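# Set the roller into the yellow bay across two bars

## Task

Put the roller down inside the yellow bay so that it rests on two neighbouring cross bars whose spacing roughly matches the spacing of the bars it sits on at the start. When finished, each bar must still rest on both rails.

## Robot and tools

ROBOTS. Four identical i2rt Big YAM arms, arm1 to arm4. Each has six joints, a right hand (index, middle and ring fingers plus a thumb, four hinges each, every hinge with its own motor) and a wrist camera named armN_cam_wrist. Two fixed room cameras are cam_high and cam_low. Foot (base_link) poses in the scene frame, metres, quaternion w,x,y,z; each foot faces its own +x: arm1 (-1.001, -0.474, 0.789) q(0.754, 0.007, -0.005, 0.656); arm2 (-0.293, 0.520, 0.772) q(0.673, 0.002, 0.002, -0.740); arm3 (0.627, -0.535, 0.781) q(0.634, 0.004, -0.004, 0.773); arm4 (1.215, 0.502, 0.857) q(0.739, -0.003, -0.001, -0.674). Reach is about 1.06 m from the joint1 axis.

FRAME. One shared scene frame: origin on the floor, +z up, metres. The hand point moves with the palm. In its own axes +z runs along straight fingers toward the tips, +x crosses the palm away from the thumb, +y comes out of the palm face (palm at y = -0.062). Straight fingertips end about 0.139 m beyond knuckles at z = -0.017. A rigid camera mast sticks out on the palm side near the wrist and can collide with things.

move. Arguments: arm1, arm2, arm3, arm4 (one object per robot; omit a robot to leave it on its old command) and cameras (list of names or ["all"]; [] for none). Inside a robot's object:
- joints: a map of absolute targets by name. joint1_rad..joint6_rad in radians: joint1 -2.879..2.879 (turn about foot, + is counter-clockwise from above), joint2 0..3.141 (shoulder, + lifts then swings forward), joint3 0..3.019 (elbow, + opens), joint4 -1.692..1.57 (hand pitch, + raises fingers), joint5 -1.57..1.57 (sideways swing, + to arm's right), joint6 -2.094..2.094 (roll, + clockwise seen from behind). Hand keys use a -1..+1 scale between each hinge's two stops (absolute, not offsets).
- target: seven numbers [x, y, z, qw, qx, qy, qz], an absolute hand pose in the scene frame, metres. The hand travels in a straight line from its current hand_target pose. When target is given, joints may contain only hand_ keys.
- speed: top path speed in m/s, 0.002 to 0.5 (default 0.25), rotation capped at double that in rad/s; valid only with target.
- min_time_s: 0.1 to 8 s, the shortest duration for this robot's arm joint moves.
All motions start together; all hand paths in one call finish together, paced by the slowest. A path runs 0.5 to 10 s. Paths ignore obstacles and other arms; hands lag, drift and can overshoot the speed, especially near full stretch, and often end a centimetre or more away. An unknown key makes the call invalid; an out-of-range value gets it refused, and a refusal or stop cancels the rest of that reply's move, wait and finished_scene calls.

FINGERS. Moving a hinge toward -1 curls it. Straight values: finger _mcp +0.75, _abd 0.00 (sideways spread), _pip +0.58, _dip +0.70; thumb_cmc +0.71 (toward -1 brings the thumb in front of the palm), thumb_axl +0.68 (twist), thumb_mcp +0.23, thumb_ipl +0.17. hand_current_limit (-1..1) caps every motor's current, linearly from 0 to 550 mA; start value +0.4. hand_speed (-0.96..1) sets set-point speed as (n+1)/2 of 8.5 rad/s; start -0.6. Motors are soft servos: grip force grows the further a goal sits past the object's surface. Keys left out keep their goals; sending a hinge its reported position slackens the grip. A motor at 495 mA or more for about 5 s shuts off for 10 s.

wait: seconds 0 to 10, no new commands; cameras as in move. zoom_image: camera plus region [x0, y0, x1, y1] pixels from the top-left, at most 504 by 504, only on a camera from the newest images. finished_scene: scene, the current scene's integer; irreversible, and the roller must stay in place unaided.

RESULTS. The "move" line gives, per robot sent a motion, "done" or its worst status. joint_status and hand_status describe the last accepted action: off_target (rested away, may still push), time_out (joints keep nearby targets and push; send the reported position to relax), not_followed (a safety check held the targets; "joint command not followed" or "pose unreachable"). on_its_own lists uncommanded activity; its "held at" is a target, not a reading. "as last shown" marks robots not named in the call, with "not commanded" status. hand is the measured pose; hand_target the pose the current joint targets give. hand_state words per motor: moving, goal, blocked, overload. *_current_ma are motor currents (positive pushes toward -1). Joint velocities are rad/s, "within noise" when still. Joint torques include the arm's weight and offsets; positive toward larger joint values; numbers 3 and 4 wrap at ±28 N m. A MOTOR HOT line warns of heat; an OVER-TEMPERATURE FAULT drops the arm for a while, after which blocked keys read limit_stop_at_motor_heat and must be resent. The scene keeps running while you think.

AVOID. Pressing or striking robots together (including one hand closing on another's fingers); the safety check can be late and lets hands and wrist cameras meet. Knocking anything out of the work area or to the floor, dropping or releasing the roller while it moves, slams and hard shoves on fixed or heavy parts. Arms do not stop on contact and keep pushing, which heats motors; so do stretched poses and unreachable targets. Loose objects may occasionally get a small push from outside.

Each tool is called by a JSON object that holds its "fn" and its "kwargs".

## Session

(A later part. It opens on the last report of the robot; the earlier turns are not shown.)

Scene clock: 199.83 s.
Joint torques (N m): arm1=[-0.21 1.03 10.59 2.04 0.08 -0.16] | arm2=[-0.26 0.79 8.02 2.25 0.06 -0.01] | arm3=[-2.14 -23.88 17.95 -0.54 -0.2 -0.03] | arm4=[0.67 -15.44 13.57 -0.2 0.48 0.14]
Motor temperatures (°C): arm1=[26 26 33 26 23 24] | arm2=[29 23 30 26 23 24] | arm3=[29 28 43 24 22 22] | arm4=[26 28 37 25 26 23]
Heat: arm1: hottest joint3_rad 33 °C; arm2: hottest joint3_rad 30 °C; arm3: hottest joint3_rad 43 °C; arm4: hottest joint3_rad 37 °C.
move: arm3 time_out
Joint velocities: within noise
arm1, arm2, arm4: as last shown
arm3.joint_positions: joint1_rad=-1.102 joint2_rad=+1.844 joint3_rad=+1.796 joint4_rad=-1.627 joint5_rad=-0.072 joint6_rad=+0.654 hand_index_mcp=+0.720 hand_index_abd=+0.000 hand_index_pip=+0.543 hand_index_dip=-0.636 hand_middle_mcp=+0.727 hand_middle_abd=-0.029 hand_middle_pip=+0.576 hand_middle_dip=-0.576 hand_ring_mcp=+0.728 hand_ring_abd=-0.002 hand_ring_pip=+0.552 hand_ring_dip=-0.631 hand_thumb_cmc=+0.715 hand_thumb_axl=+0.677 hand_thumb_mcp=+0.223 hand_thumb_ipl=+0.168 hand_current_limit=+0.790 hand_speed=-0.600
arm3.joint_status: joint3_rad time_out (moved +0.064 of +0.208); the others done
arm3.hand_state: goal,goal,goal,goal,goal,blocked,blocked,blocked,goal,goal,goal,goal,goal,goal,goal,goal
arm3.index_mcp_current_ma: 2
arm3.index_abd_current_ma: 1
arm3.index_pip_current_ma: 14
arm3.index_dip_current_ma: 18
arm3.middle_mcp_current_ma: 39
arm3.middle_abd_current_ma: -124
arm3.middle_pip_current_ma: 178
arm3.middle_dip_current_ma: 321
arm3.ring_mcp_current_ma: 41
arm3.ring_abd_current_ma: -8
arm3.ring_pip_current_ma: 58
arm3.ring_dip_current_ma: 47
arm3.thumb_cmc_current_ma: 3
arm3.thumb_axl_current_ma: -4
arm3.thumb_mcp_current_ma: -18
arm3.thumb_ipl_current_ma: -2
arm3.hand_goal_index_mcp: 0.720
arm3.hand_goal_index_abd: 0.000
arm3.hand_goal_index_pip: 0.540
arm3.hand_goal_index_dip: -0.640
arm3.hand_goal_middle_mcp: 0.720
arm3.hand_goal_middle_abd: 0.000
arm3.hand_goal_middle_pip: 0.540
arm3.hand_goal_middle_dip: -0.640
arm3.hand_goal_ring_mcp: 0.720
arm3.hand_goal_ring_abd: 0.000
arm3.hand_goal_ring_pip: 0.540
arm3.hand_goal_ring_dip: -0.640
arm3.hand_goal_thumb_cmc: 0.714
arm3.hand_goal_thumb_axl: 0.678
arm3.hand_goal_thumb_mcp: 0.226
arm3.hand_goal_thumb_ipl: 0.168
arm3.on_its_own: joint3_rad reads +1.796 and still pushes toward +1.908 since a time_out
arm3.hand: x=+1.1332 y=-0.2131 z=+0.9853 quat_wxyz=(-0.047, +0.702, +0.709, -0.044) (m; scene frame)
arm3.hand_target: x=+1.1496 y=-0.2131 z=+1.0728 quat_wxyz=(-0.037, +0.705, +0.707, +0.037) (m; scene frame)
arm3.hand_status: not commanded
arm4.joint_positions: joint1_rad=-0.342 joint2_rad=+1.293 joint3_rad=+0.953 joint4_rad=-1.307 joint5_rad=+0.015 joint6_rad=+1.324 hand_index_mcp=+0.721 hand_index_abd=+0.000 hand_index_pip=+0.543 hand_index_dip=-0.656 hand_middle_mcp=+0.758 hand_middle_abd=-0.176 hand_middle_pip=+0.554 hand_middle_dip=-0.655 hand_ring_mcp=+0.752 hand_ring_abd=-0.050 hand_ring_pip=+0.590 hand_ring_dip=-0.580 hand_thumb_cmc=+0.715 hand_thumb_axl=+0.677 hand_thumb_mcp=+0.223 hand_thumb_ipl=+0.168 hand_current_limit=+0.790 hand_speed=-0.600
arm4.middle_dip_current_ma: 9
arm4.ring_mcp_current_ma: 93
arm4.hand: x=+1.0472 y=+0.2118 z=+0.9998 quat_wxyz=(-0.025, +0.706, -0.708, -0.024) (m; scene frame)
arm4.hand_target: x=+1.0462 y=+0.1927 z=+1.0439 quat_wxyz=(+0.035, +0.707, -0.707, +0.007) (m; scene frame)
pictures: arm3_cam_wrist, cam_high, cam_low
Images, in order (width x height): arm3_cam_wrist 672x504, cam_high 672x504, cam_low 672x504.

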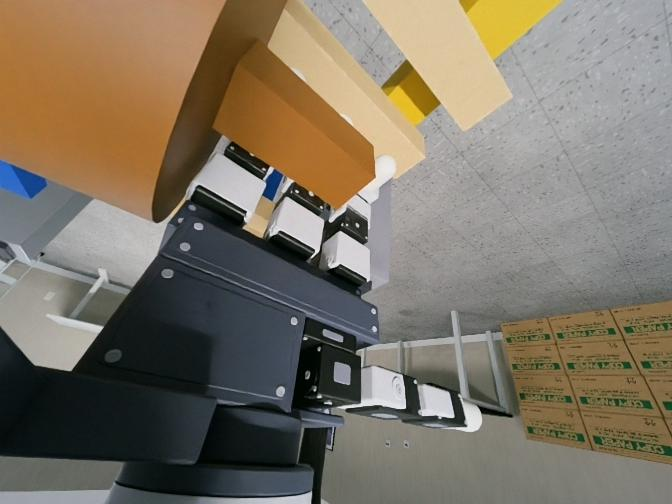

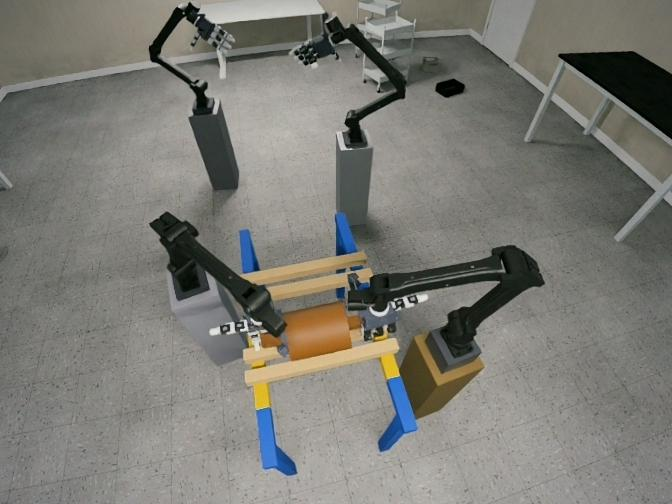

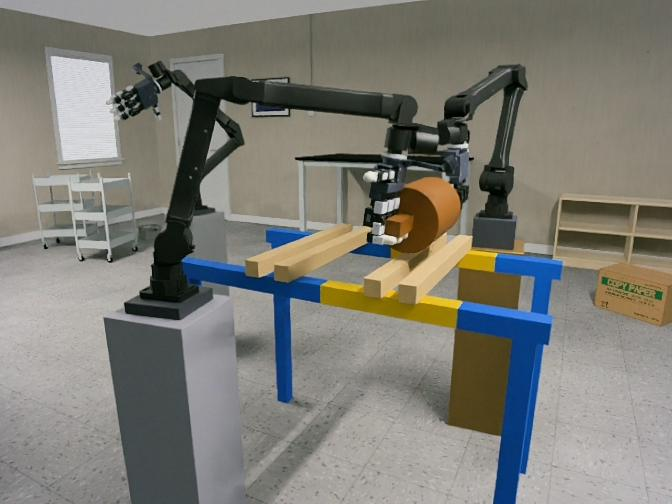

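{"fn": "move", "kwargs": {"arm3": {"target": [1.172, -0.208, 1.055, -0.037, 0.706, 0.707, 0.040], "speed": 0.03}, "arm4": {"target": [1.056, 0.193, 1.020, 0.035, 0.707, -0.707, 0.007], "speed": 0.03}, "cameras": ["cam_low", "cam_high", "arm3_cam_wrist"]}}

{"fn": "zoom_image", "kwargs": {"camera": "cam_low", "region": [320, 120, 520, 310]}}

{"fn": "zoom_image", "kwargs": {"camera": "cam_high", "region": [220, 260, 410, 400]}}

Scene clock: 202.97 s.
Joint torques (N m): arm1=[0.03 0.79 10.67 2.09 0.08 -0.16] | arm2=[-0.56 1.14 8.03 2.17 0.06 -0.02] | arm3=[-2.43 -24.59 16.7 0.03 -0.08 -0.03] | arm4=[0.73 -14.27 12.97 -0.14 0.47 0.19]
Motor temperatures (°C): arm1=[26 26 33 26 23 24] | arm2=[29 23 30 26 23 24] | arm3=[29 28 43 24 22 22] | arm4=[26 28 37 25 26 23]
Heat: arm1: hottest joint3_rad 33 °C; arm2: hottest joint3_rad 30 °C; arm3: hottest joint3_rad 43 °C; arm4: hottest joint3_rad 37 °C.
move: arm3 off_target; arm4 off_target
Joint velocities: within noise
arm1, arm2: as last shown
arm3.joint_positions: joint1_rad=-1.113 joint2_rad=+1.873 joint3_rad=+1.796 joint4_rad=-1.594 joint5_rad=-0.074 joint6_rad=+0.639 hand_index_mcp=+0.720 hand_index_abd=+0.000 hand_index_pip=+0.543 hand_index_dip=-0.636 hand_middle_mcp=+0.727 hand_middle_abd=-0.026 hand_middle_pip=+0.576 hand_middle_dip=-0.576 hand_ring_mcp=+0.728 hand_ring_abd=-0.002 hand_ring_pip=+0.558 hand_ring_dip=-0.623 hand_thumb_cmc=+0.715 hand_thumb_axl=+0.677 hand_thumb_mcp=+0.223 hand_thumb_ipl=+0.168 hand_current_limit=+0.790 hand_speed=-0.600
arm3.joint_status: not commanded
arm3.hand_state: goal,goal,goal,goal,goal,blocked,blocked,blocked,goal,goal,goal,goal,goal,goal,goal,goal
arm3.index_mcp_current_ma: 2
arm3.index_abd_current_ma: 1
arm3.index_pip_current_ma: 14
arm3.index_dip_current_ma: 18
arm3.middle_mcp_current_ma: 39
arm3.middle_abd_current_ma: -113
arm3.middle_pip_current_ma: 178
arm3.middle_dip_current_ma: 321
arm3.ring_mcp_current_ma: 41
arm3.ring_abd_current_ma: -6
arm3.ring_pip_current_ma: 91
arm3.ring_dip_current_ma: 87
arm3.thumb_cmc_current_ma: 3
arm3.thumb_axl_current_ma: -4
arm3.thumb_mcp_current_ma: -18
arm3.thumb_ipl_current_ma: -2
arm3.hand_goal_index_mcp: 0.720
arm3.hand_goal_index_abd: 0.000
arm3.hand_goal_index_pip: 0.540
arm3.hand_goal_index_dip: -0.640
arm3.hand_goal_middle_mcp: 0.720
arm3.hand_goal_middle_abd: 0.000
arm3.hand_goal_middle_pip: 0.540
arm3.hand_goal_middle_dip: -0.640
arm3.hand_goal_ring_mcp: 0.720
arm3.hand_goal_ring_abd: 0.000
arm3.hand_goal_ring_pip: 0.540
arm3.hand_goal_ring_dip: -0.640
arm3.hand_goal_thumb_cmc: 0.714
arm3.hand_goal_thumb_axl: 0.678
arm3.hand_goal_thumb_mcp: 0.226
arm3.hand_goal_thumb_ipl: 0.168
arm3.hand: x=+1.1453 y=-0.2108 z=+0.9692 quat_wxyz=(-0.048, +0.701, +0.710, -0.041) (m; scene frame)
arm3.hand_target: x=+1.1653 y=-0.2126 z=+1.0540 quat_wxyz=(-0.036, +0.706, +0.707, +0.040) (m; scene frame)
arm3.hand_status: off_target (0.090 m and 9.4 deg from the pose sent, 0.080 m and 9.7 deg at the start)
arm4.joint_positions: joint1_rad=-0.316 joint2_rad=+1.287 joint3_rad=+0.897 joint4_rad=-1.243 joint5_rad=+0.014 joint6_rad=+1.343 hand_index_mcp=+0.721 hand_index_abd=+0.000 hand_index_pip=+0.543 hand_index_dip=-0.656 hand_middle_mcp=+0.758 hand_middle_abd=-0.178 hand_middle_pip=+0.554 hand_middle_dip=-0.655 hand_ring_mcp=+0.752 hand_ring_abd=-0.050 hand_ring_pip=+0.590 hand_ring_dip=-0.580 hand_thumb_cmc=+0.715 hand_thumb_axl=+0.677 hand_thumb_mcp=+0.223 hand_thumb_ipl=+0.168 hand_current_limit=+0.790 hand_speed=-0.600
arm4.joint_status: not commanded
arm4.hand_state: goal,goal,goal,goal,blocked,blocked,goal,goal,blocked,blocked,blocked,blocked,goal,goal,goal,goal
arm4.index_mcp_current_ma: 1
arm4.index_abd_current_ma: 0
arm4.index_pip_current_ma: 4
arm4.index_dip_current_ma: 5
arm4.middle_mcp_current_ma: 114
arm4.middle_abd_current_ma: 102
arm4.middle_pip_current_ma: 31
arm4.middle_dip_current_ma: 9
arm4.ring_mcp_current_ma: 93
arm4.ring_abd_current_ma: -125
arm4.ring_pip_current_ma: 148
arm4.ring_dip_current_ma: 272
arm4.thumb_cmc_current_ma: 1
arm4.thumb_axl_current_ma: -1
arm4.thumb_mcp_current_ma: -7
arm4.thumb_ipl_current_ma: 0
arm4.hand_goal_index_mcp: 0.720
arm4.hand_goal_index_abd: 0.000
arm4.hand_goal_index_pip: 0.540
arm4.hand_goal_index_dip: -0.660
arm4.hand_goal_middle_mcp: 0.720
arm4.hand_goal_middle_abd: -0.220
arm4.hand_goal_middle_pip: 0.540
arm4.hand_goal_middle_dip: -0.660
arm4.hand_goal_ring_mcp: 0.720
arm4.hand_goal_ring_abd: 0.000
arm4.hand_goal_ring_pip: 0.540
arm4.hand_goal_ring_dip: -0.660
arm4.hand_goal_thumb_cmc: 0.714
arm4.hand_goal_thumb_axl: 0.678
arm4.hand_goal_thumb_mcp: 0.226
arm4.hand_goal_thumb_ipl: 0.168
arm4.hand: x=+1.0569 y=+0.2147 z=+0.9811 quat_wxyz=(-0.019, +0.708, -0.705, -0.021) (m; scene frame)
arm4.hand_target: x=+1.0561 y=+0.1950 z=+1.0193 quat_wxyz=(+0.034, +0.706, -0.707, +0.008) (m; scene frame)
arm4.hand_status: off_target (0.045 m and 7.0 deg from the pose sent, 0.029 m and 7.8 deg at the start)
pictures: arm3_cam_wrist, cam_high, cam_low
Images, in order (width x height): arm3_cam_wrist 672x504, cam_high 672x504, cam_low 672x504.

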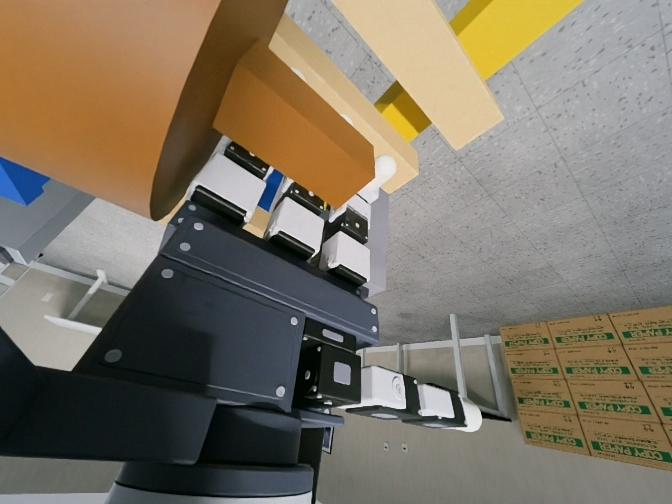

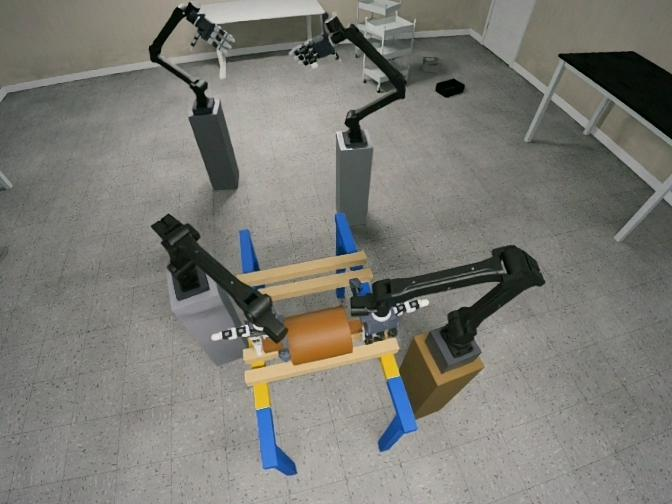

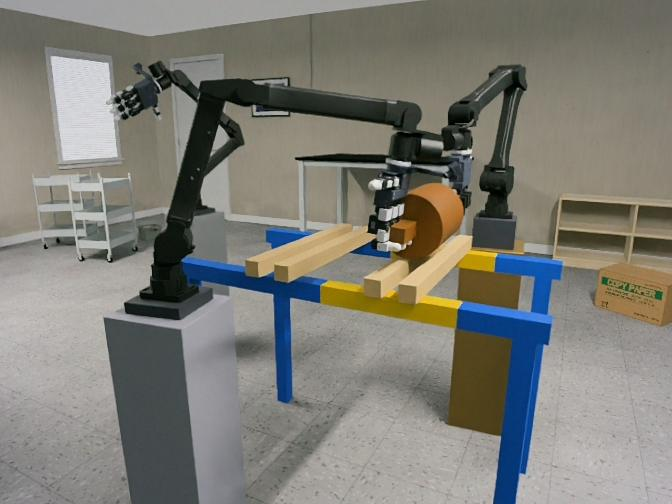

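Scaled by 2.520 from the camera's 672x504 image, which has a finer 960x720 frame.

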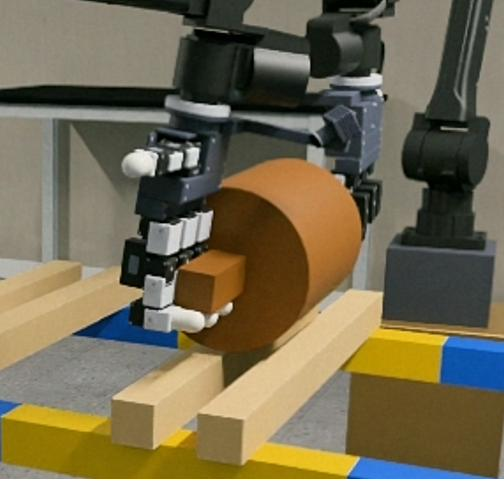

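Scaled by 2.653 from the camera's 672x504 image, which has a finer 960x720 frame.

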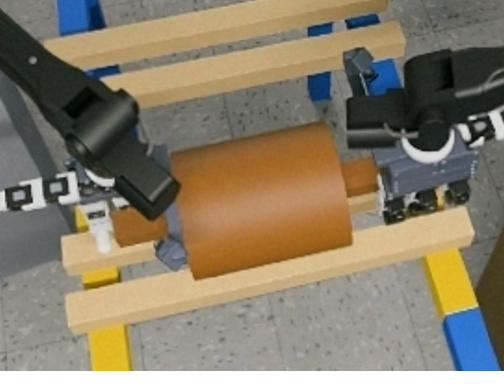

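{"fn": "move", "kwargs": {"arm3": {"target": [1.174, -0.208, 1.030, -0.033, 0.706, 0.707, 0.036], "speed": 0.03}, "arm4": {"target": [1.057, 0.195, 0.995, 0.030, 0.707, -0.707, 0.007], "speed": 0.03}, "cameras": ["cam_low", "cam_high", "arm3_cam_wrist"]}}

{"fn": "zoom_image", "kwargs": {"camera": "cam_low", "region": [320, 120, 520, 310]}}

{"fn": "zoom_image", "kwargs": {"camera": "cam_high", "region": [220, 260, 410, 400]}}

Scene clock: 205.00 s.
Joint torques (N m): arm1=[-0.15 0.97 10.51 2.06 0.08 -0.17] | arm2=[-0.56 1.14 7.95 2.21 0.06 -0.03] | arm3=[-2.37 -24.35 13.44 0.64 0.01 -0.03] | arm4=[0.67 -12.16 12.51 0.25 0.4 0.19]
Motor temperatures (°C): arm1=[26 26 33 26 23 24] | arm2=[29 23 30 26 23 24] | arm3=[29 28 42 24 22 22] | arm4=[26 28 37 25 26 23]
Heat: arm1: hottest joint3_rad 33 °C; arm2: hottest joint3_rad 30 °C; arm3: hottest joint3_rad 42 °C; arm4: hottest joint3_rad 37 °C.
move: arm3 off_target; arm4 off_target
Joint velocities: within noise
arm1, arm2: as last shown
arm3.joint_positions: joint1_rad=-1.115 joint2_rad=+1.885 joint3_rad=+1.796 joint4_rad=-1.557 joint5_rad=-0.068 joint6_rad=+0.639 hand_index_mcp=+0.720 hand_index_abd=+0.000 hand_index_pip=+0.543 hand_index_dip=-0.636 hand_middle_mcp=+0.729 hand_middle_abd=-0.019 hand_middle_pip=+0.576 hand_middle_dip=-0.586 hand_ring_mcp=+0.736 hand_ring_abd=+0.002 hand_ring_pip=+0.567 hand_ring_dip=-0.614 hand_thumb_cmc=+0.715 hand_thumb_axl=+0.677 hand_thumb_mcp=+0.223 hand_thumb_ipl=+0.168 hand_current_limit=+0.790 hand_speed=-0.600
arm3.joint_status: not commanded
arm3.hand_state: goal,goal,goal,goal,goal,goal,blocked,blocked,goal,goal,blocked,blocked,goal,goal,goal,goal
arm3.index_mcp_current_ma: 2
arm3.index_abd_current_ma: 1
arm3.index_pip_current_ma: 14
arm3.index_dip_current_ma: 18
arm3.middle_mcp_current_ma: 46
arm3.middle_abd_current_ma: -81
arm3.middle_pip_current_ma: 177
arm3.middle_dip_current_ma: 272
arm3.ring_mcp_current_ma: 83
arm3.ring_abd_current_ma: 8
arm3.ring_pip_current_ma: 132
arm3.ring_dip_current_ma: 128
arm3.thumb_cmc_current_ma: 3
arm3.thumb_axl_current_ma: -4
arm3.thumb_mcp_current_ma: -18
arm3.thumb_ipl_current_ma: -2
arm3.hand_goal_index_mcp: 0.720
arm3.hand_goal_index_abd: 0.000
arm3.hand_goal_index_pip: 0.540
arm3.hand_goal_index_dip: -0.640
arm3.hand_goal_middle_mcp: 0.720
arm3.hand_goal_middle_abd: 0.000
arm3.hand_goal_middle_pip: 0.540
arm3.hand_goal_middle_dip: -0.640
arm3.hand_goal_ring_mcp: 0.720
arm3.hand_goal_ring_abd: 0.000
arm3.hand_goal_ring_pip: 0.540
arm3.hand_goal_ring_dip: -0.640
arm3.hand_goal_thumb_cmc: 0.714
arm3.hand_goal_thumb_axl: 0.678
arm3.hand_goal_thumb_mcp: 0.226
arm3.hand_goal_thumb_ipl: 0.168
arm3.hand: x=+1.1548 y=-0.2065 z=+0.9641 quat_wxyz=(-0.043, +0.702, +0.710, -0.029) (m; scene frame)
arm3.hand_target: x=+1.1704 y=-0.2103 z=+1.0293 quat_wxyz=(-0.032, +0.706, +0.707, +0.036) (m; scene frame)
arm3.hand_status: off_target (0.069 m and 7.6 deg from the pose sent, 0.067 m and 9.1 deg at the start)
arm4.joint_positions: joint1_rad=-0.316 joint2_rad=+1.287 joint3_rad=+0.853 joint4_rad=-1.191 joint5_rad=+0.011 joint6_rad=+1.344 hand_index_mcp=+0.721 hand_index_abd=+0.000 hand_index_pip=+0.543 hand_index_dip=-0.656 hand_middle_mcp=+0.758 hand_middle_abd=-0.178 hand_middle_pip=+0.554 hand_middle_dip=-0.652 hand_ring_mcp=+0.757 hand_ring_abd=-0.050 hand_ring_pip=+0.590 hand_ring_dip=-0.580 hand_thumb_cmc=+0.715 hand_thumb_axl=+0.677 hand_thumb_mcp=+0.223 hand_thumb_ipl=+0.168 hand_current_limit=+0.790 hand_speed=-0.600
arm4.joint_status: not commanded
arm4.hand_state: goal,goal,goal,goal,blocked,blocked,goal,goal,blocked,blocked,blocked,blocked,goal,goal,goal,goal
arm4.index_mcp_current_ma: 1
arm4.index_abd_current_ma: 0
arm4.index_pip_current_ma: 4
arm4.index_dip_current_ma: 5
arm4.middle_mcp_current_ma: 114
arm4.middle_abd_current_ma: 102
arm4.middle_pip_current_ma: 31
arm4.middle_dip_current_ma: 15
arm4.ring_mcp_current_ma: 109
arm4.ring_abd_current_ma: -125
arm4.ring_pip_current_ma: 148
arm4.ring_dip_current_ma: 272
arm4.thumb_cmc_current_ma: 1
arm4.thumb_axl_current_ma: -1
arm4.thumb_mcp_current_ma: -7
arm4.thumb_ipl_current_ma: 0
arm4.hand_goal_index_mcp: 0.720
arm4.hand_goal_index_abd: 0.000
arm4.hand_goal_index_pip: 0.540
arm4.hand_goal_index_dip: -0.660
arm4.hand_goal_middle_mcp: 0.720
arm4.hand_goal_middle_abd: -0.220
arm4.hand_goal_middle_pip: 0.540
arm4.hand_goal_middle_dip: -0.660
arm4.hand_goal_ring_mcp: 0.720
arm4.hand_goal_ring_abd: 0.000
arm4.hand_goal_ring_pip: 0.540
arm4.hand_goal_ring_dip: -0.660
arm4.hand_goal_thumb_cmc: 0.714
arm4.hand_goal_thumb_axl: 0.678
arm4.hand_goal_thumb_mcp: 0.226
arm4.hand_goal_thumb_ipl: 0.168
arm4.hand: x=+1.0584 y=+0.2190 z=+0.9654 quat_wxyz=(-0.017, +0.708, -0.706, -0.017) (m; scene frame)
arm4.hand_target: x=+1.0572 y=+0.1966 z=+0.9951 quat_wxyz=(+0.029, +0.707, -0.707, +0.008) (m; scene frame)
arm4.hand_status: off_target (0.038 m and 6.1 deg from the pose sent, 0.024 m and 6.5 deg at the start)
pictures: arm3_cam_wrist, cam_high, cam_low
Images, in order (width x height): arm3_cam_wrist 672x504, cam_high 672x504, cam_low 672x504.

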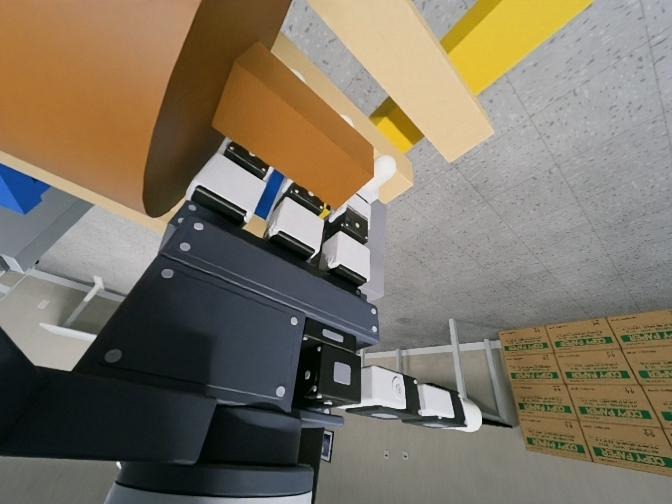

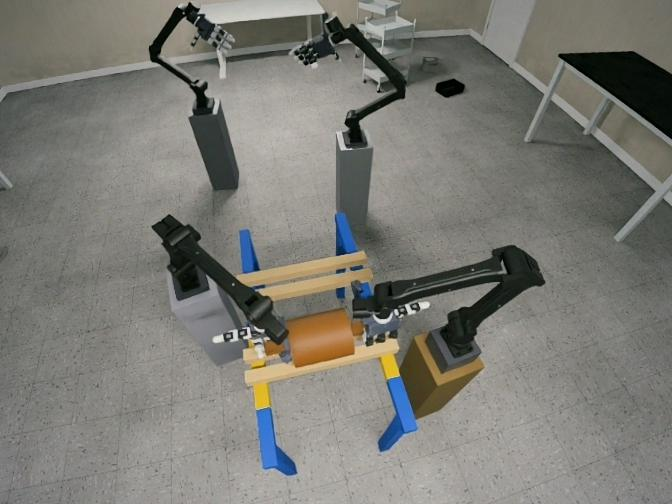

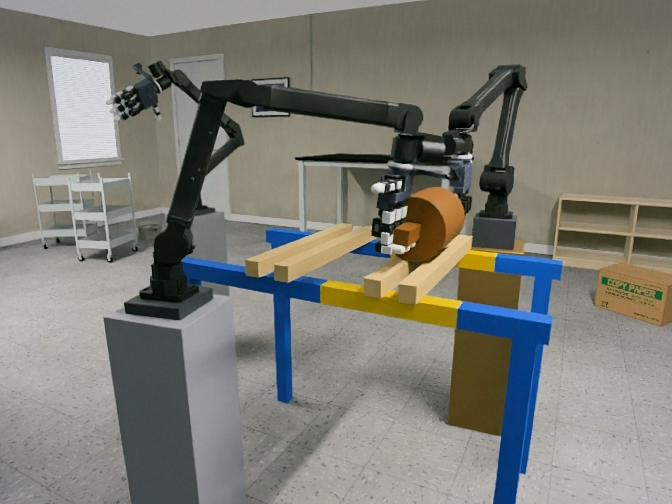

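Scaled by 2.520 from the camera's 672x504 image, which has a finer 960x720 frame.

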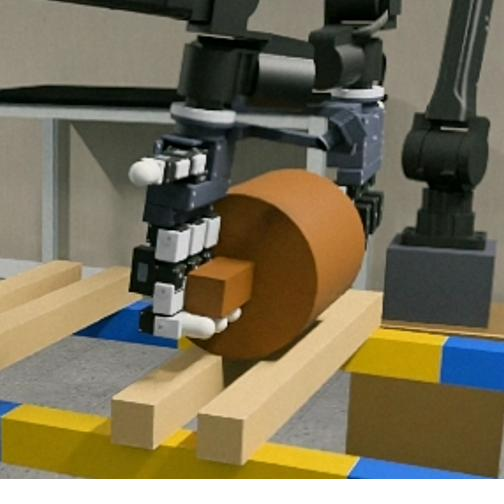

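Scaled by 2.653 from the camera's 672x504 image, which has a finer 960x720 frame.

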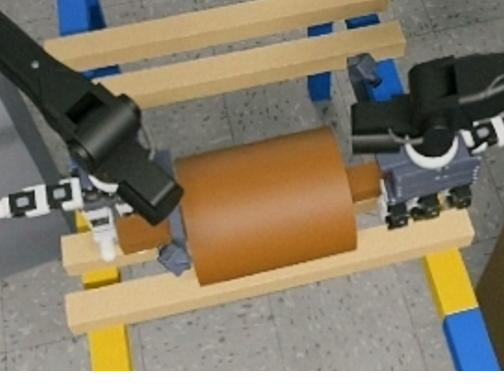

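{"fn": "move", "kwargs": {"arm3": {"target": [1.164, -0.208, 1.000, -0.025, 0.707, 0.707, 0.028], "speed": 0.03}, "arm4": {"target": [1.055, 0.198, 0.970, 0.022, 0.707, -0.707, 0.005], "speed": 0.03}, "cameras": ["cam_low", "cam_high"]}}

{"fn": "zoom_image", "kwargs": {"camera": "cam_low", "region": [320, 120, 520, 310]}}

{"fn": "zoom_image", "kwargs": {"camera": "cam_high", "region": [220, 260, 410, 400]}}

Scene clock: 207.30 s.
Joint torques (N m): arm1=[0.03 0.97 10.52 2.09 0.09 -0.17] | arm2=[-0.73 1.32 8.03 2.26 0.06 -0.03] | arm3=[-1.08 -23.47 9.44 1.02 0.08 0.12] | arm4=[-0.03 -9.23 11.21 1.13 0.71 0.12]
Motor temperatures (°C): arm1=[26 26 33 26 23 24] | arm2=[29 23 30 26 23 24] | arm3=[29 29 42 24 22 22] | arm4=[26 28 37 25 26 23]
Heat: arm1: hottest joint3_rad 33 °C; arm2: hottest joint3_rad 30 °C; arm3: hottest joint3_rad 42 °C; arm4: hottest joint3_rad 37 °C.
move: arm3 off_target; arm4 off_target
Joint velocities: within noise
arm1, arm2: as last shown
arm3.joint_positions: joint1_rad=-1.115 joint2_rad=+1.872 joint3_rad=+1.764 joint4_rad=-1.496 joint5_rad=-0.052 joint6_rad=+0.640 hand_index_mcp=+0.720 hand_index_abd=+0.000 hand_index_pip=+0.543 hand_index_dip=-0.636 hand_middle_mcp=+0.732 hand_middle_abd=-0.012 hand_middle_pip=+0.570 hand_middle_dip=-0.599 hand_ring_mcp=+0.743 hand_ring_abd=+0.005 hand_ring_pip=+0.573 hand_ring_dip=-0.612 hand_thumb_cmc=+0.715 hand_thumb_axl=+0.677 hand_thumb_mcp=+0.223 hand_thumb_ipl=+0.168 hand_current_limit=+0.790 hand_speed=-0.600
arm3.joint_status: not commanded
arm3.hand_state: goal,goal,goal,goal,goal,goal,blocked,blocked,blocked,goal,blocked,blocked,goal,goal,goal,goal
arm3.index_mcp_current_ma: 2
arm3.index_abd_current_ma: 1
arm3.index_pip_current_ma: 14
arm3.index_dip_current_ma: 18
arm3.middle_mcp_current_ma: 62
arm3.middle_abd_current_ma: -52
arm3.middle_pip_current_ma: 149
arm3.middle_dip_current_ma: 204
arm3.ring_mcp_current_ma: 120
arm3.ring_abd_current_ma: 20
arm3.ring_pip_current_ma: 162
arm3.ring_dip_current_ma: 142
arm3.thumb_cmc_current_ma: 3
arm3.thumb_axl_current_ma: -4
arm3.thumb_mcp_current_ma: -18
arm3.thumb_ipl_current_ma: -2
arm3.hand_goal_index_mcp: 0.720
arm3.hand_goal_index_abd: 0.000
arm3.hand_goal_index_pip: 0.540
arm3.hand_goal_index_dip: -0.640
arm3.hand_goal_middle_mcp: 0.720
arm3.hand_goal_middle_abd: 0.000
arm3.hand_goal_middle_pip: 0.540
arm3.hand_goal_middle_dip: -0.640
arm3.hand_goal_ring_mcp: 0.720
arm3.hand_goal_ring_abd: 0.000
arm3.hand_goal_ring_pip: 0.540
arm3.hand_goal_ring_dip: -0.640
arm3.hand_goal_thumb_cmc: 0.714
arm3.hand_goal_thumb_axl: 0.678
arm3.hand_goal_thumb_mcp: 0.226
arm3.hand_goal_thumb_ipl: 0.168
arm3.hand: x=+1.1609 y=-0.2054 z=+0.9619 quat_wxyz=(-0.032, +0.702, +0.711, -0.009) (m; scene frame)
arm3.hand_target: x=+1.1634 y=-0.2083 z=+0.9994 quat_wxyz=(-0.025, +0.707, +0.707, +0.028) (m; scene frame)
arm3.hand_status: off_target (0.038 m and 4.4 deg from the pose sent, 0.037 m and 6.9 deg at the start)
arm4.joint_positions: joint1_rad=-0.315 joint2_rad=+1.287 joint3_rad=+0.827 joint4_rad=-1.156 joint5_rad=-0.003 joint6_rad=+1.344 hand_index_mcp=+0.721 hand_index_abd=+0.000 hand_index_pip=+0.543 hand_index_dip=-0.656 hand_middle_mcp=+0.759 hand_middle_abd=-0.178 hand_middle_pip=+0.553 hand_middle_dip=-0.665 hand_ring_mcp=+0.757 hand_ring_abd=-0.024 hand_ring_pip=+0.584 hand_ring_dip=-0.618 hand_thumb_cmc=+0.715 hand_thumb_axl=+0.677 hand_thumb_mcp=+0.223 hand_thumb_ipl=+0.168 hand_current_limit=+0.790 hand_speed=-0.600
arm4.joint_status: not commanded
arm4.hand_state: goal,goal,goal,goal,blocked,blocked,goal,goal,blocked,blocked,blocked,blocked,goal,goal,goal,goal
arm4.index_mcp_current_ma: 1
arm4.index_abd_current_ma: 0
arm4.index_pip_current_ma: 4
arm4.index_dip_current_ma: 5
arm4.middle_mcp_current_ma: 117
arm4.middle_abd_current_ma: 102
arm4.middle_pip_current_ma: 27
arm4.middle_dip_current_ma: -7
arm4.ring_mcp_current_ma: 109
arm4.ring_abd_current_ma: -49
arm4.ring_pip_current_ma: 127
arm4.ring_dip_current_ma: 121
arm4.thumb_cmc_current_ma: 1
arm4.thumb_axl_current_ma: -1
arm4.thumb_mcp_current_ma: -7
arm4.thumb_ipl_current_ma: 0
arm4.hand_goal_index_mcp: 0.720
arm4.hand_goal_index_abd: 0.000
arm4.hand_goal_index_pip: 0.540
arm4.hand_goal_index_dip: -0.660
arm4.hand_goal_middle_mcp: 0.720
arm4.hand_goal_middle_abd: -0.220
arm4.hand_goal_middle_pip: 0.540
arm4.hand_goal_middle_dip: -0.660
arm4.hand_goal_ring_mcp: 0.720
arm4.hand_goal_ring_abd: 0.000
arm4.hand_goal_ring_pip: 0.540
arm4.hand_goal_ring_dip: -0.660
arm4.hand_goal_thumb_cmc: 0.714
arm4.hand_goal_thumb_axl: 0.678
arm4.hand_goal_thumb_mcp: 0.226
arm4.hand_goal_thumb_ipl: 0.168
arm4.hand: x=+1.0612 y=+0.2203 z=+0.9551 quat_wxyz=(-0.016, +0.708, -0.706, -0.009) (m; scene frame)
arm4.hand_target: x=+1.0556 y=+0.1990 z=+0.9708 quat_wxyz=(+0.022, +0.707, -0.707, +0.005) (m; scene frame)
arm4.hand_status: off_target (0.028 m and 4.7 deg from the pose sent, 0.022 m and 5.1 deg at the start)
pictures: cam_high, cam_low
Images, in order (width x height): cam_high 672x504, cam_low 672x504.

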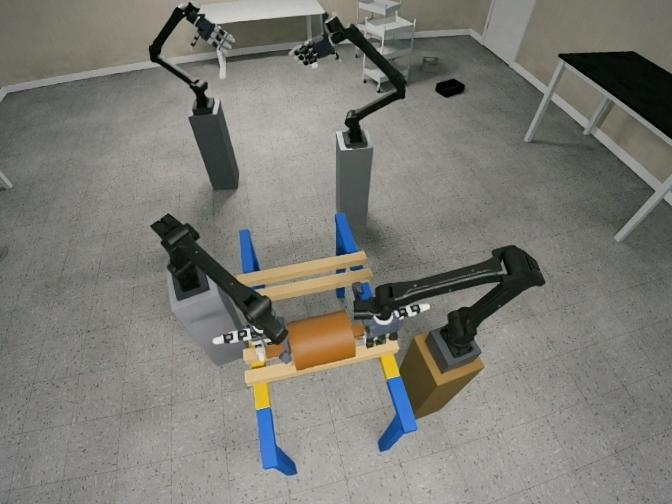

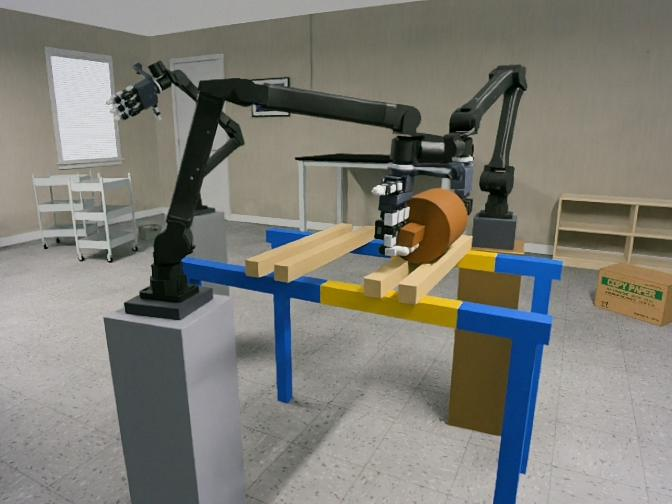

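Scaled by 2.520 from the camera's 672x504 image, which has a finer 960x720 frame.

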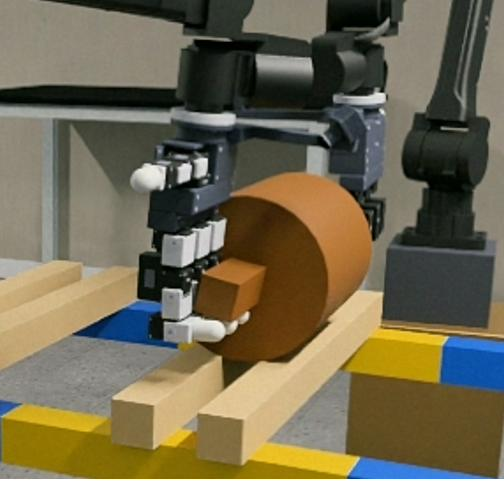

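Scaled by 2.653 from the camera's 672x504 image, which has a finer 960x720 frame.

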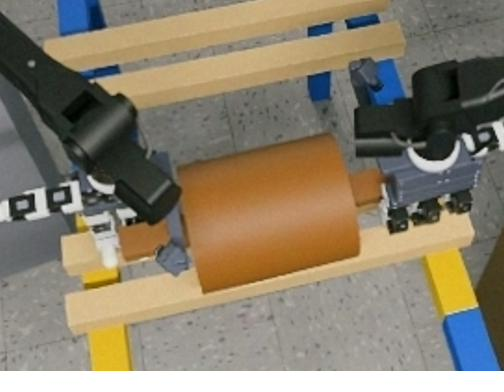

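{"fn": "move", "kwargs": {"arm3": {"target": [1.152, -0.206, 0.965, -0.012, 0.707, 0.707, 0.014], "speed": 0.03}, "arm4": {"target": [1.055, 0.203, 0.948, 0.01, 0.707, -0.707, 0.003], "speed": 0.03}, "cameras": ["cam_low", "cam_high", "arm3_cam_wrist"]}}

{"fn": "zoom_image", "kwargs": {"camera": "cam_low", "region": [320, 120, 520, 310]}}

{"fn": "zoom_image", "kwargs": {"camera": "cam_high", "region": [220, 260, 410, 400]}}

Scene clock: 209.83 s.
Joint torques (N m): arm1=[0.21 0.91 10.59 2.06 0.08 -0.16] | arm2=[-0.15 1.38 8.13 2.13 0.07 -0.03] | arm3=[0.21 -20.19 8.02 0.94 0.22 0.13] | arm4=[-0.67 -7.3 9.26 0.7 0.71 0.03]
Motor temperatures (°C): arm1=[26 26 33 26 23 24] | arm2=[29 23 30 26 23 24] | arm3=[29 29 41 24 22 22] | arm4=[26 28 37 25 26 23]
Heat: arm1: hottest joint3_rad 33 °C; arm2: hottest joint3_rad 30 °C; arm3: hottest joint3_rad 41 °C; arm4: hottest joint3_rad 37 °C.
move: arm3 done; arm4 done
Joint velocities: within noise
arm1, arm2: as last shown
arm3.joint_positions: joint1_rad=-1.106 joint2_rad=+1.837 joint3_rad=+1.696 joint4_rad=-1.426 joint5_rad=-0.024 joint6_rad=+0.662 hand_index_mcp=+0.720 hand_index_abd=+0.000 hand_index_pip=+0.543 hand_index_dip=-0.636 hand_middle_mcp=+0.727 hand_middle_abd=-0.005 hand_middle_pip=+0.548 hand_middle_dip=-0.632 hand_ring_mcp=+0.731 hand_ring_abd=+0.000 hand_ring_pip=+0.553 hand_ring_dip=-0.632 hand_thumb_cmc=+0.715 hand_thumb_axl=+0.677 hand_thumb_mcp=+0.223 hand_thumb_ipl=+0.168 hand_current_limit=+0.790 hand_speed=-0.600
arm3.joint_status: not commanded
arm3.hand_state: goal,goal,goal,goal,goal,goal,goal,goal,goal,goal,goal,goal,goal,goal,goal,goal
arm3.index_mcp_current_ma: 2
arm3.index_abd_current_ma: 1
arm3.index_pip_current_ma: 14
arm3.index_dip_current_ma: 18
arm3.middle_mcp_current_ma: 35
arm3.middle_abd_current_ma: -22
arm3.middle_pip_current_ma: 38
arm3.middle_dip_current_ma: 40
arm3.ring_mcp_current_ma: 56
arm3.ring_abd_current_ma: -1
arm3.ring_pip_current_ma: 62
arm3.ring_dip_current_ma: 40
arm3.thumb_cmc_current_ma: 3
arm3.thumb_axl_current_ma: -4
arm3.thumb_mcp_current_ma: -18
arm3.thumb_ipl_current_ma: -2
arm3.hand_goal_index_mcp: 0.720
arm3.hand_goal_index_abd: 0.000
arm3.hand_goal_index_pip: 0.540
arm3.hand_goal_index_dip: -0.640
arm3.hand_goal_middle_mcp: 0.720
arm3.hand_goal_middle_abd: 0.000
arm3.hand_goal_middle_pip: 0.540
arm3.hand_goal_middle_dip: -0.640
arm3.hand_goal_ring_mcp: 0.720
arm3.hand_goal_ring_abd: 0.000
arm3.hand_goal_ring_pip: 0.540
arm3.hand_goal_ring_dip: -0.640
arm3.hand_goal_thumb_cmc: 0.714
arm3.hand_goal_thumb_axl: 0.678
arm3.hand_goal_thumb_mcp: 0.226
arm3.hand_goal_thumb_ipl: 0.168
arm3.hand: x=+1.1571 y=-0.2089 z=+0.9586 quat_wxyz=(-0.016, +0.707, +0.707, +0.007) (m; scene frame)
arm3.hand_target: x=+1.1520 y=-0.2060 z=+0.9649 quat_wxyz=(-0.012, +0.707, +0.707, +0.014) (m; scene frame)
arm3.hand_status: done (0.009 m and 1.0 deg from the pose sent, 0.009 m and 3.6 deg at the start)
arm4.joint_positions: joint1_rad=-0.315 joint2_rad=+1.296 joint3_rad=+0.815 joint4_rad=-1.098 joint5_rad=-0.012 joint6_rad=+1.344 hand_index_mcp=+0.721 hand_index_abd=+0.000 hand_index_pip=+0.543 hand_index_dip=-0.656 hand_middle_mcp=+0.760 hand_middle_abd=-0.202 hand_middle_pip=+0.553 hand_middle_dip=-0.661 hand_ring_mcp=+0.728 hand_ring_abd=-0.002 hand_ring_pip=+0.543 hand_ring_dip=-0.656 hand_thumb_cmc=+0.715 hand_thumb_axl=+0.677 hand_thumb_mcp=+0.223 hand_thumb_ipl=+0.168 hand_current_limit=+0.790 hand_speed=-0.600
arm4.joint_status: not commanded
arm4.hand_state: goal,goal,goal,goal,blocked,goal,goal,goal,goal,goal,goal,goal,goal,goal,goal,goal
arm4.index_mcp_current_ma: 1
arm4.index_abd_current_ma: 0
arm4.index_pip_current_ma: 4
arm4.index_dip_current_ma: 5
arm4.middle_mcp_current_ma: 123
arm4.middle_abd_current_ma: 34
arm4.middle_pip_current_ma: 27
arm4.middle_dip_current_ma: -2
arm4.ring_mcp_current_ma: 17
arm4.ring_abd_current_ma: -2
arm4.ring_pip_current_ma: 4
arm4.ring_dip_current_ma: 6
arm4.thumb_cmc_current_ma: 1
arm4.thumb_axl_current_ma: -1
arm4.thumb_mcp_current_ma: -7
arm4.thumb_ipl_current_ma: 0
arm4.hand_goal_index_mcp: 0.720
arm4.hand_goal_index_abd: 0.000
arm4.hand_goal_index_pip: 0.540
arm4.hand_goal_index_dip: -0.660
arm4.hand_goal_middle_mcp: 0.720
arm4.hand_goal_middle_abd: -0.220
arm4.hand_goal_middle_pip: 0.540
arm4.hand_goal_middle_dip: -0.660
arm4.hand_goal_ring_mcp: 0.720
arm4.hand_goal_ring_abd: 0.000
arm4.hand_goal_ring_pip: 0.540
arm4.hand_goal_ring_dip: -0.660
arm4.hand_goal_thumb_cmc: 0.714
arm4.hand_goal_thumb_axl: 0.678
arm4.hand_goal_thumb_mcp: 0.226
arm4.hand_goal_thumb_ipl: 0.168
arm4.hand: x=+1.0608 y=+0.2112 z=+0.9472 quat_wxyz=(-0.003, +0.708, -0.706, +0.004) (m; scene frame)
arm4.hand_target: x=+1.0552 y=+0.2031 z=+0.9483 quat_wxyz=(+0.010, +0.707, -0.707, +0.003) (m; scene frame)
arm4.hand_status: done (0.010 m and 1.5 deg from the pose sent, 0.020 m and 3.3 deg at the start)
pictures: arm3_cam_wrist, cam_high, cam_low
Images, in order (width x height): arm3_cam_wrist 672x504, cam_high 672x504, cam_low 672x504.

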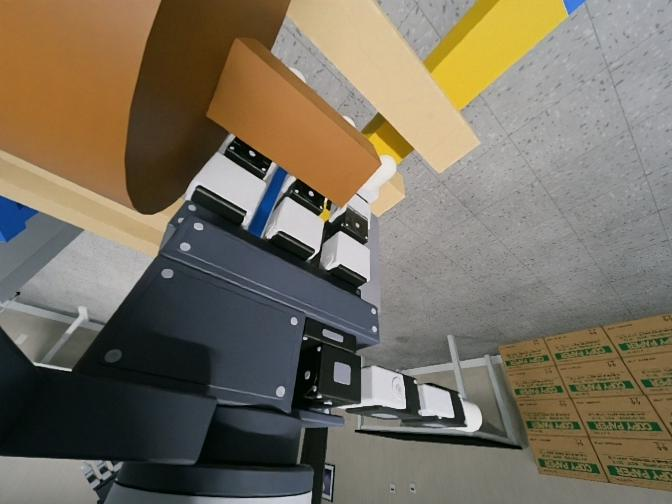

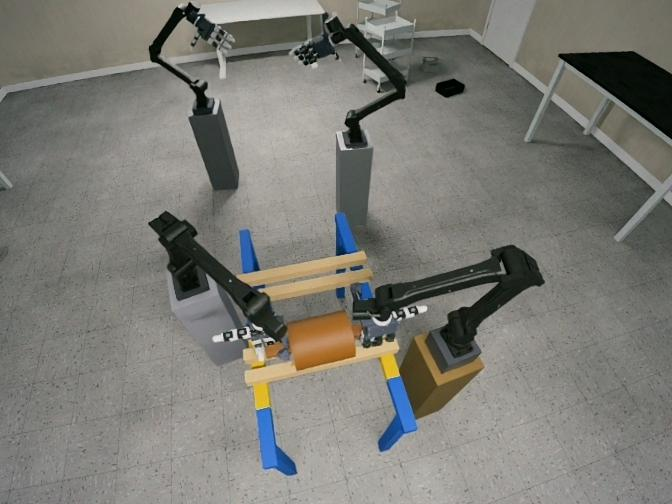

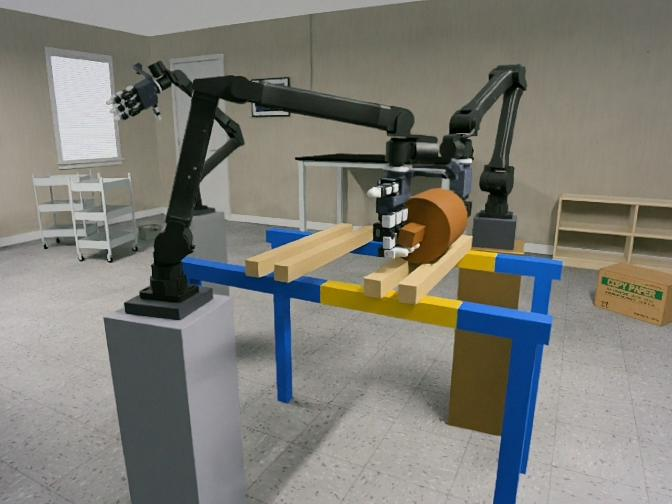

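Scaled by 2.520 from the camera's 672x504 image, which has a finer 960x720 frame.

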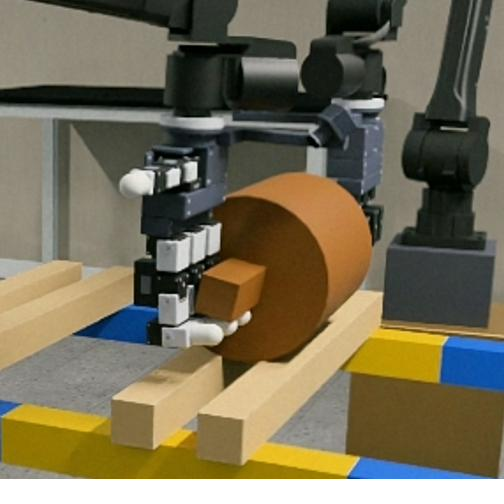

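Scaled by 2.653 from the camera's 672x504 image, which has a finer 960x720 frame.

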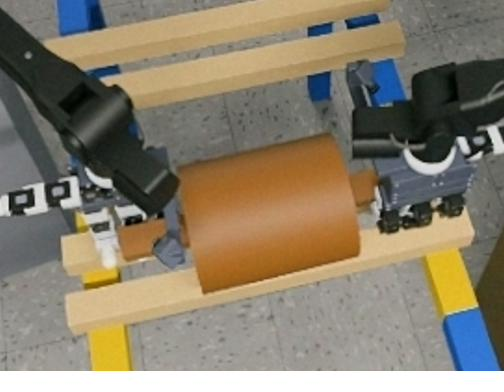

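{"fn": "move", "kwargs": {"arm3": {"target": [1.150, -0.206, 0.938, 0, 0.7071, 0.7071, 0], "speed": 0.04, "joints": {"hand_index_mcp": 0.753, "hand_middle_mcp": 0.753, "hand_ring_mcp": 0.753, "hand_index_pip": 0.576, "hand_middle_pip": 0.576, "hand_ring_pip": 0.576, "hand_index_dip": -0.47, "hand_middle_dip": -0.47, "hand_ring_dip": -0.47}}, "arm4": {"target": [1.060, 0.208, 0.940, 0, 0.7071, -0.7071, 0], "speed": 0.04, "joints": {"hand_index_mcp": 0.753, "hand_middle_mcp": 0.753, "hand_ring_mcp": 0.753, "hand_middle_abd": 0, "hand_index_pip": 0.576, "hand_middle_pip": 0.576, "hand_ring_pip": 0.576, "hand_index_dip": -0.47, "hand_middle_dip": -0.47, "hand_ring_dip": -0.47}}, "cameras": ["cam_low", "cam_high", "arm3_cam_wrist", "arm4_cam_wrist"]}}

{"fn": "zoom_image", "kwargs": {"camera": "cam_low", "region": [320, 120, 520, 310]}}

Scene clock: 212.37 s.
Joint torques (N m): arm1=[-0.03 0.97 10.58 2.07 0.09 -0.17] | arm2=[-0.15 1.14 8.1 2.15 0.07 -0.02] | arm3=[0.44 -17.79 7.76 0.91 0.14 0.11] | arm4=[-0.09 -6.89 8.25 0.21 0.43 0.11]
Motor temperatures (°C): arm1=[26 26 33 26 23 24] | arm2=[29 23 30 26 23 24] | arm3=[29 29 40 24 22 22] | arm4=[26 28 37 25 26 23]
Heat: arm1: hottest joint3_rad 33 °C; arm2: hottest joint3_rad 30 °C; arm3: hottest joint3_rad 40 °C; arm4: hottest joint3_rad 37 °C.
move: arm3 off_target; arm4 done
Joint velocities: within noise
arm1, arm2: as last shown
arm3.joint_positions: joint1_rad=-1.099 joint2_rad=+1.832 joint3_rad=+1.660 joint4_rad=-1.387 joint5_rad=+0.006 joint6_rad=+0.674 hand_index_mcp=+0.749 hand_index_abd=+0.000 hand_index_pip=+0.573 hand_index_dip=-0.473 hand_middle_mcp=+0.750 hand_middle_abd=-0.003 hand_middle_pip=+0.574 hand_middle_dip=-0.472 hand_ring_mcp=+0.754 hand_ring_abd=+0.000 hand_ring_pip=+0.574 hand_ring_dip=-0.472 hand_thumb_cmc=+0.715 hand_thumb_axl=+0.677 hand_thumb_mcp=+0.223 hand_thumb_ipl=+0.168 hand_current_limit=+0.790 hand_speed=-0.600
arm3.joint_status: all done
arm3.hand_state: goal,goal,goal,goal,goal,goal,goal,goal,goal,goal,goal,goal,goal,goal,goal,goal
arm3.index_mcp_current_ma: -24
arm3.index_abd_current_ma: 1
arm3.index_pip_current_ma: -14
arm3.index_dip_current_ma: -12
arm3.middle_mcp_current_ma: -19
arm3.middle_abd_current_ma: -12
arm3.middle_pip_current_ma: -11
arm3.middle_dip_current_ma: -12
arm3.ring_mcp_current_ma: 2
arm3.ring_abd_current_ma: -1
arm3.ring_pip_current_ma: -8
arm3.ring_dip_current_ma: -11
arm3.thumb_cmc_current_ma: 3
arm3.thumb_axl_current_ma: -4
arm3.thumb_mcp_current_ma: -18
arm3.thumb_ipl_current_ma: -2
arm3.hand_goal_index_mcp: 0.754
arm3.hand_goal_index_abd: 0.000
arm3.hand_goal_index_pip: 0.576
arm3.hand_goal_index_dip: -0.470
arm3.hand_goal_middle_mcp: 0.754
arm3.hand_goal_middle_abd: 0.000
arm3.hand_goal_middle_pip: 0.576
arm3.hand_goal_middle_dip: -0.470
arm3.hand_goal_ring_mcp: 0.754
arm3.hand_goal_ring_abd: 0.000
arm3.hand_goal_ring_pip: 0.576
arm3.hand_goal_ring_dip: -0.470
arm3.hand_goal_thumb_cmc: 0.714
arm3.hand_goal_thumb_axl: 0.678
arm3.hand_goal_thumb_mcp: 0.226
arm3.hand_goal_thumb_ipl: 0.168
arm3.hand: x=+1.1564 y=-0.2114 z=+0.9504 quat_wxyz=(-0.001, +0.709, +0.705, +0.009) (m; scene frame)
arm3.hand_target: x=+1.1500 y=-0.2062 z=+0.9381 quat_wxyz=(+0.000, +0.707, +0.707, +0.000) (m; scene frame)
arm3.hand_status: off_target (0.015 m and 1.1 deg from the pose sent, 0.022 m and 2.0 deg at the start)
arm4.joint_positions: joint1_rad=-0.315 joint2_rad=+1.299 joint3_rad=+0.812 joint4_rad=-1.083 joint5_rad=-0.010 joint6_rad=+1.344 hand_index_mcp=+0.750 hand_index_abd=+0.000 hand_index_pip=+0.573 hand_index_dip=-0.472 hand_middle_mcp=+0.760 hand_middle_abd=-0.004 hand_middle_pip=+0.575 hand_middle_dip=-0.472 hand_ring_mcp=+0.762 hand_ring_abd=-0.002 hand_ring_pip=+0.573 hand_ring_dip=-0.473 hand_thumb_cmc=+0.715 hand_thumb_axl=+0.677 hand_thumb_mcp=+0.223 hand_thumb_ipl=+0.168 hand_current_limit=+0.790 hand_speed=-0.600
arm4.joint_status: all done
arm4.hand_state: goal,goal,goal,goal,goal,goal,goal,goal,goal,goal,goal,goal,goal,goal,goal,goal
arm4.index_mcp_current_ma: -6
arm4.index_abd_current_ma: 0
arm4.index_pip_current_ma: -4
arm4.index_dip_current_ma: -3
arm4.middle_mcp_current_ma: 11
arm4.middle_abd_current_ma: -5
arm4.middle_pip_current_ma: -2
arm4.middle_dip_current_ma: -3
arm4.ring_mcp_current_ma: 17
arm4.ring_abd_current_ma: -2
arm4.ring_pip_current_ma: -4
arm4.ring_dip_current_ma: -3
arm4.thumb_cmc_current_ma: 1
arm4.thumb_axl_current_ma: -1
arm4.thumb_mcp_current_ma: -7
arm4.thumb_ipl_current_ma: 0
arm4.hand_goal_index_mcp: 0.754
arm4.hand_goal_index_abd: 0.000
arm4.hand_goal_index_pip: 0.576
arm4.hand_goal_index_dip: -0.470
arm4.hand_goal_middle_mcp: 0.754
arm4.hand_goal_middle_abd: 0.000
arm4.hand_goal_middle_pip: 0.576
arm4.hand_goal_middle_dip: -0.470
arm4.hand_goal_ring_mcp: 0.754
arm4.hand_goal_ring_abd: 0.000
arm4.hand_goal_ring_pip: 0.576
arm4.hand_goal_ring_dip: -0.470
arm4.hand_goal_thumb_cmc: 0.714
arm4.hand_goal_thumb_axl: 0.678
arm4.hand_goal_thumb_mcp: 0.226
arm4.hand_goal_thumb_ipl: 0.168
arm4.hand: x=+1.0600 y=+0.2091 z=+0.9453 quat_wxyz=(+0.001, +0.708, -0.706, +0.006) (m; scene frame)
arm4.hand_target: x=+1.0601 y=+0.2081 z=+0.9401 quat_wxyz=(+0.000, +0.707, -0.707, +0.000) (m; scene frame)
arm4.hand_status: done (0.005 m and 0.7 deg from the pose sent, 0.008 m and 0.7 deg at the start)
pictures: arm3_cam_wrist, arm4_cam_wrist, cam_high, cam_low
Images, in order (width x height): arm3_cam_wrist 672x504, arm4_cam_wrist 672x504, cam_high 672x504, cam_low 672x504.

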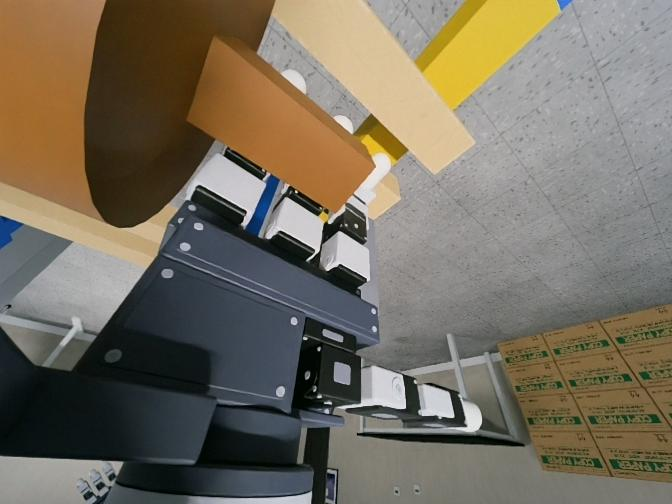

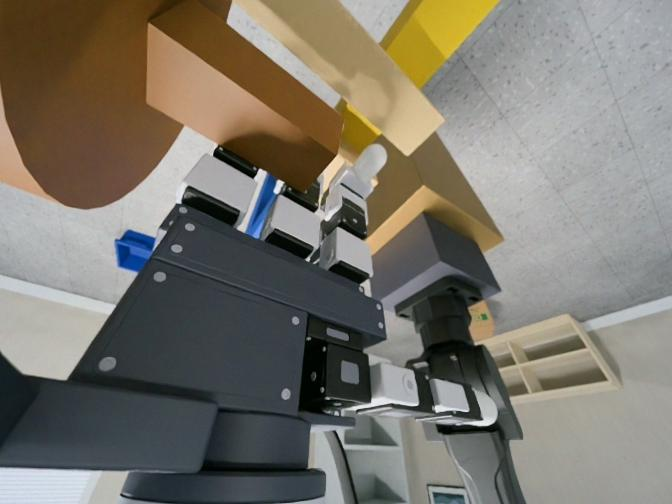

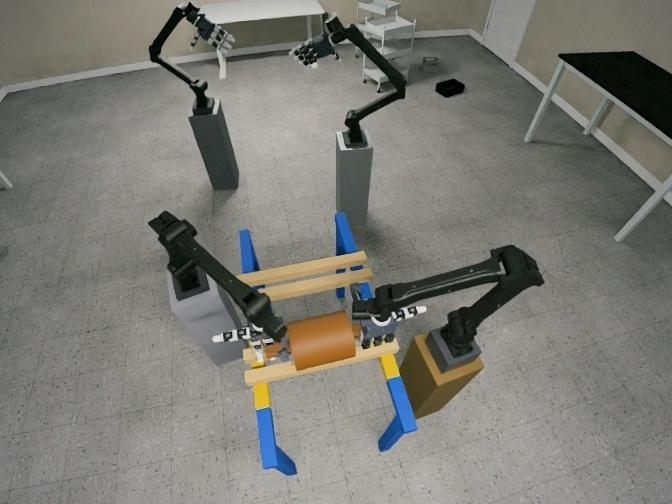

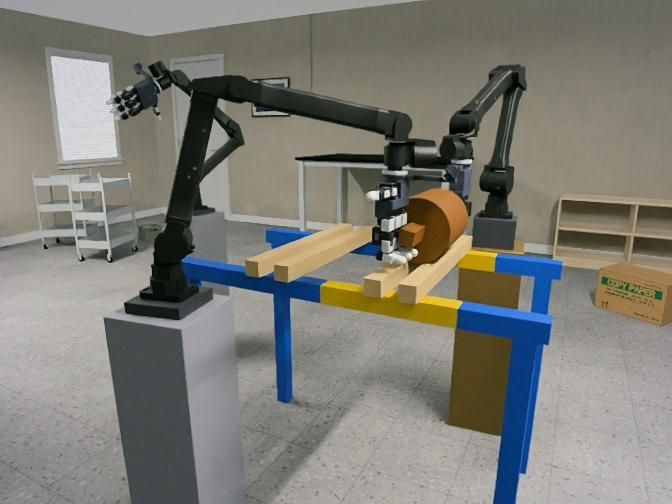

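Scaled by 2.520 from the camera's 672x504 image, which has a finer 960x720 frame.

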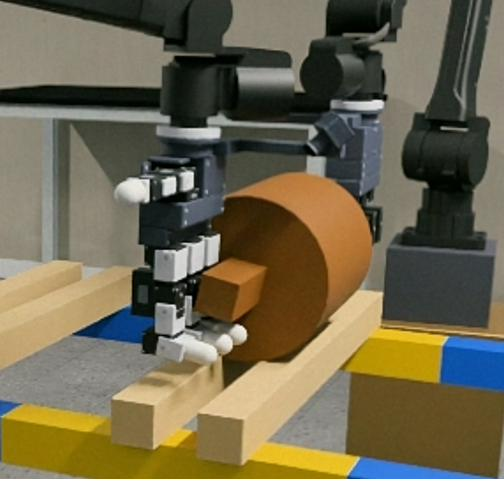

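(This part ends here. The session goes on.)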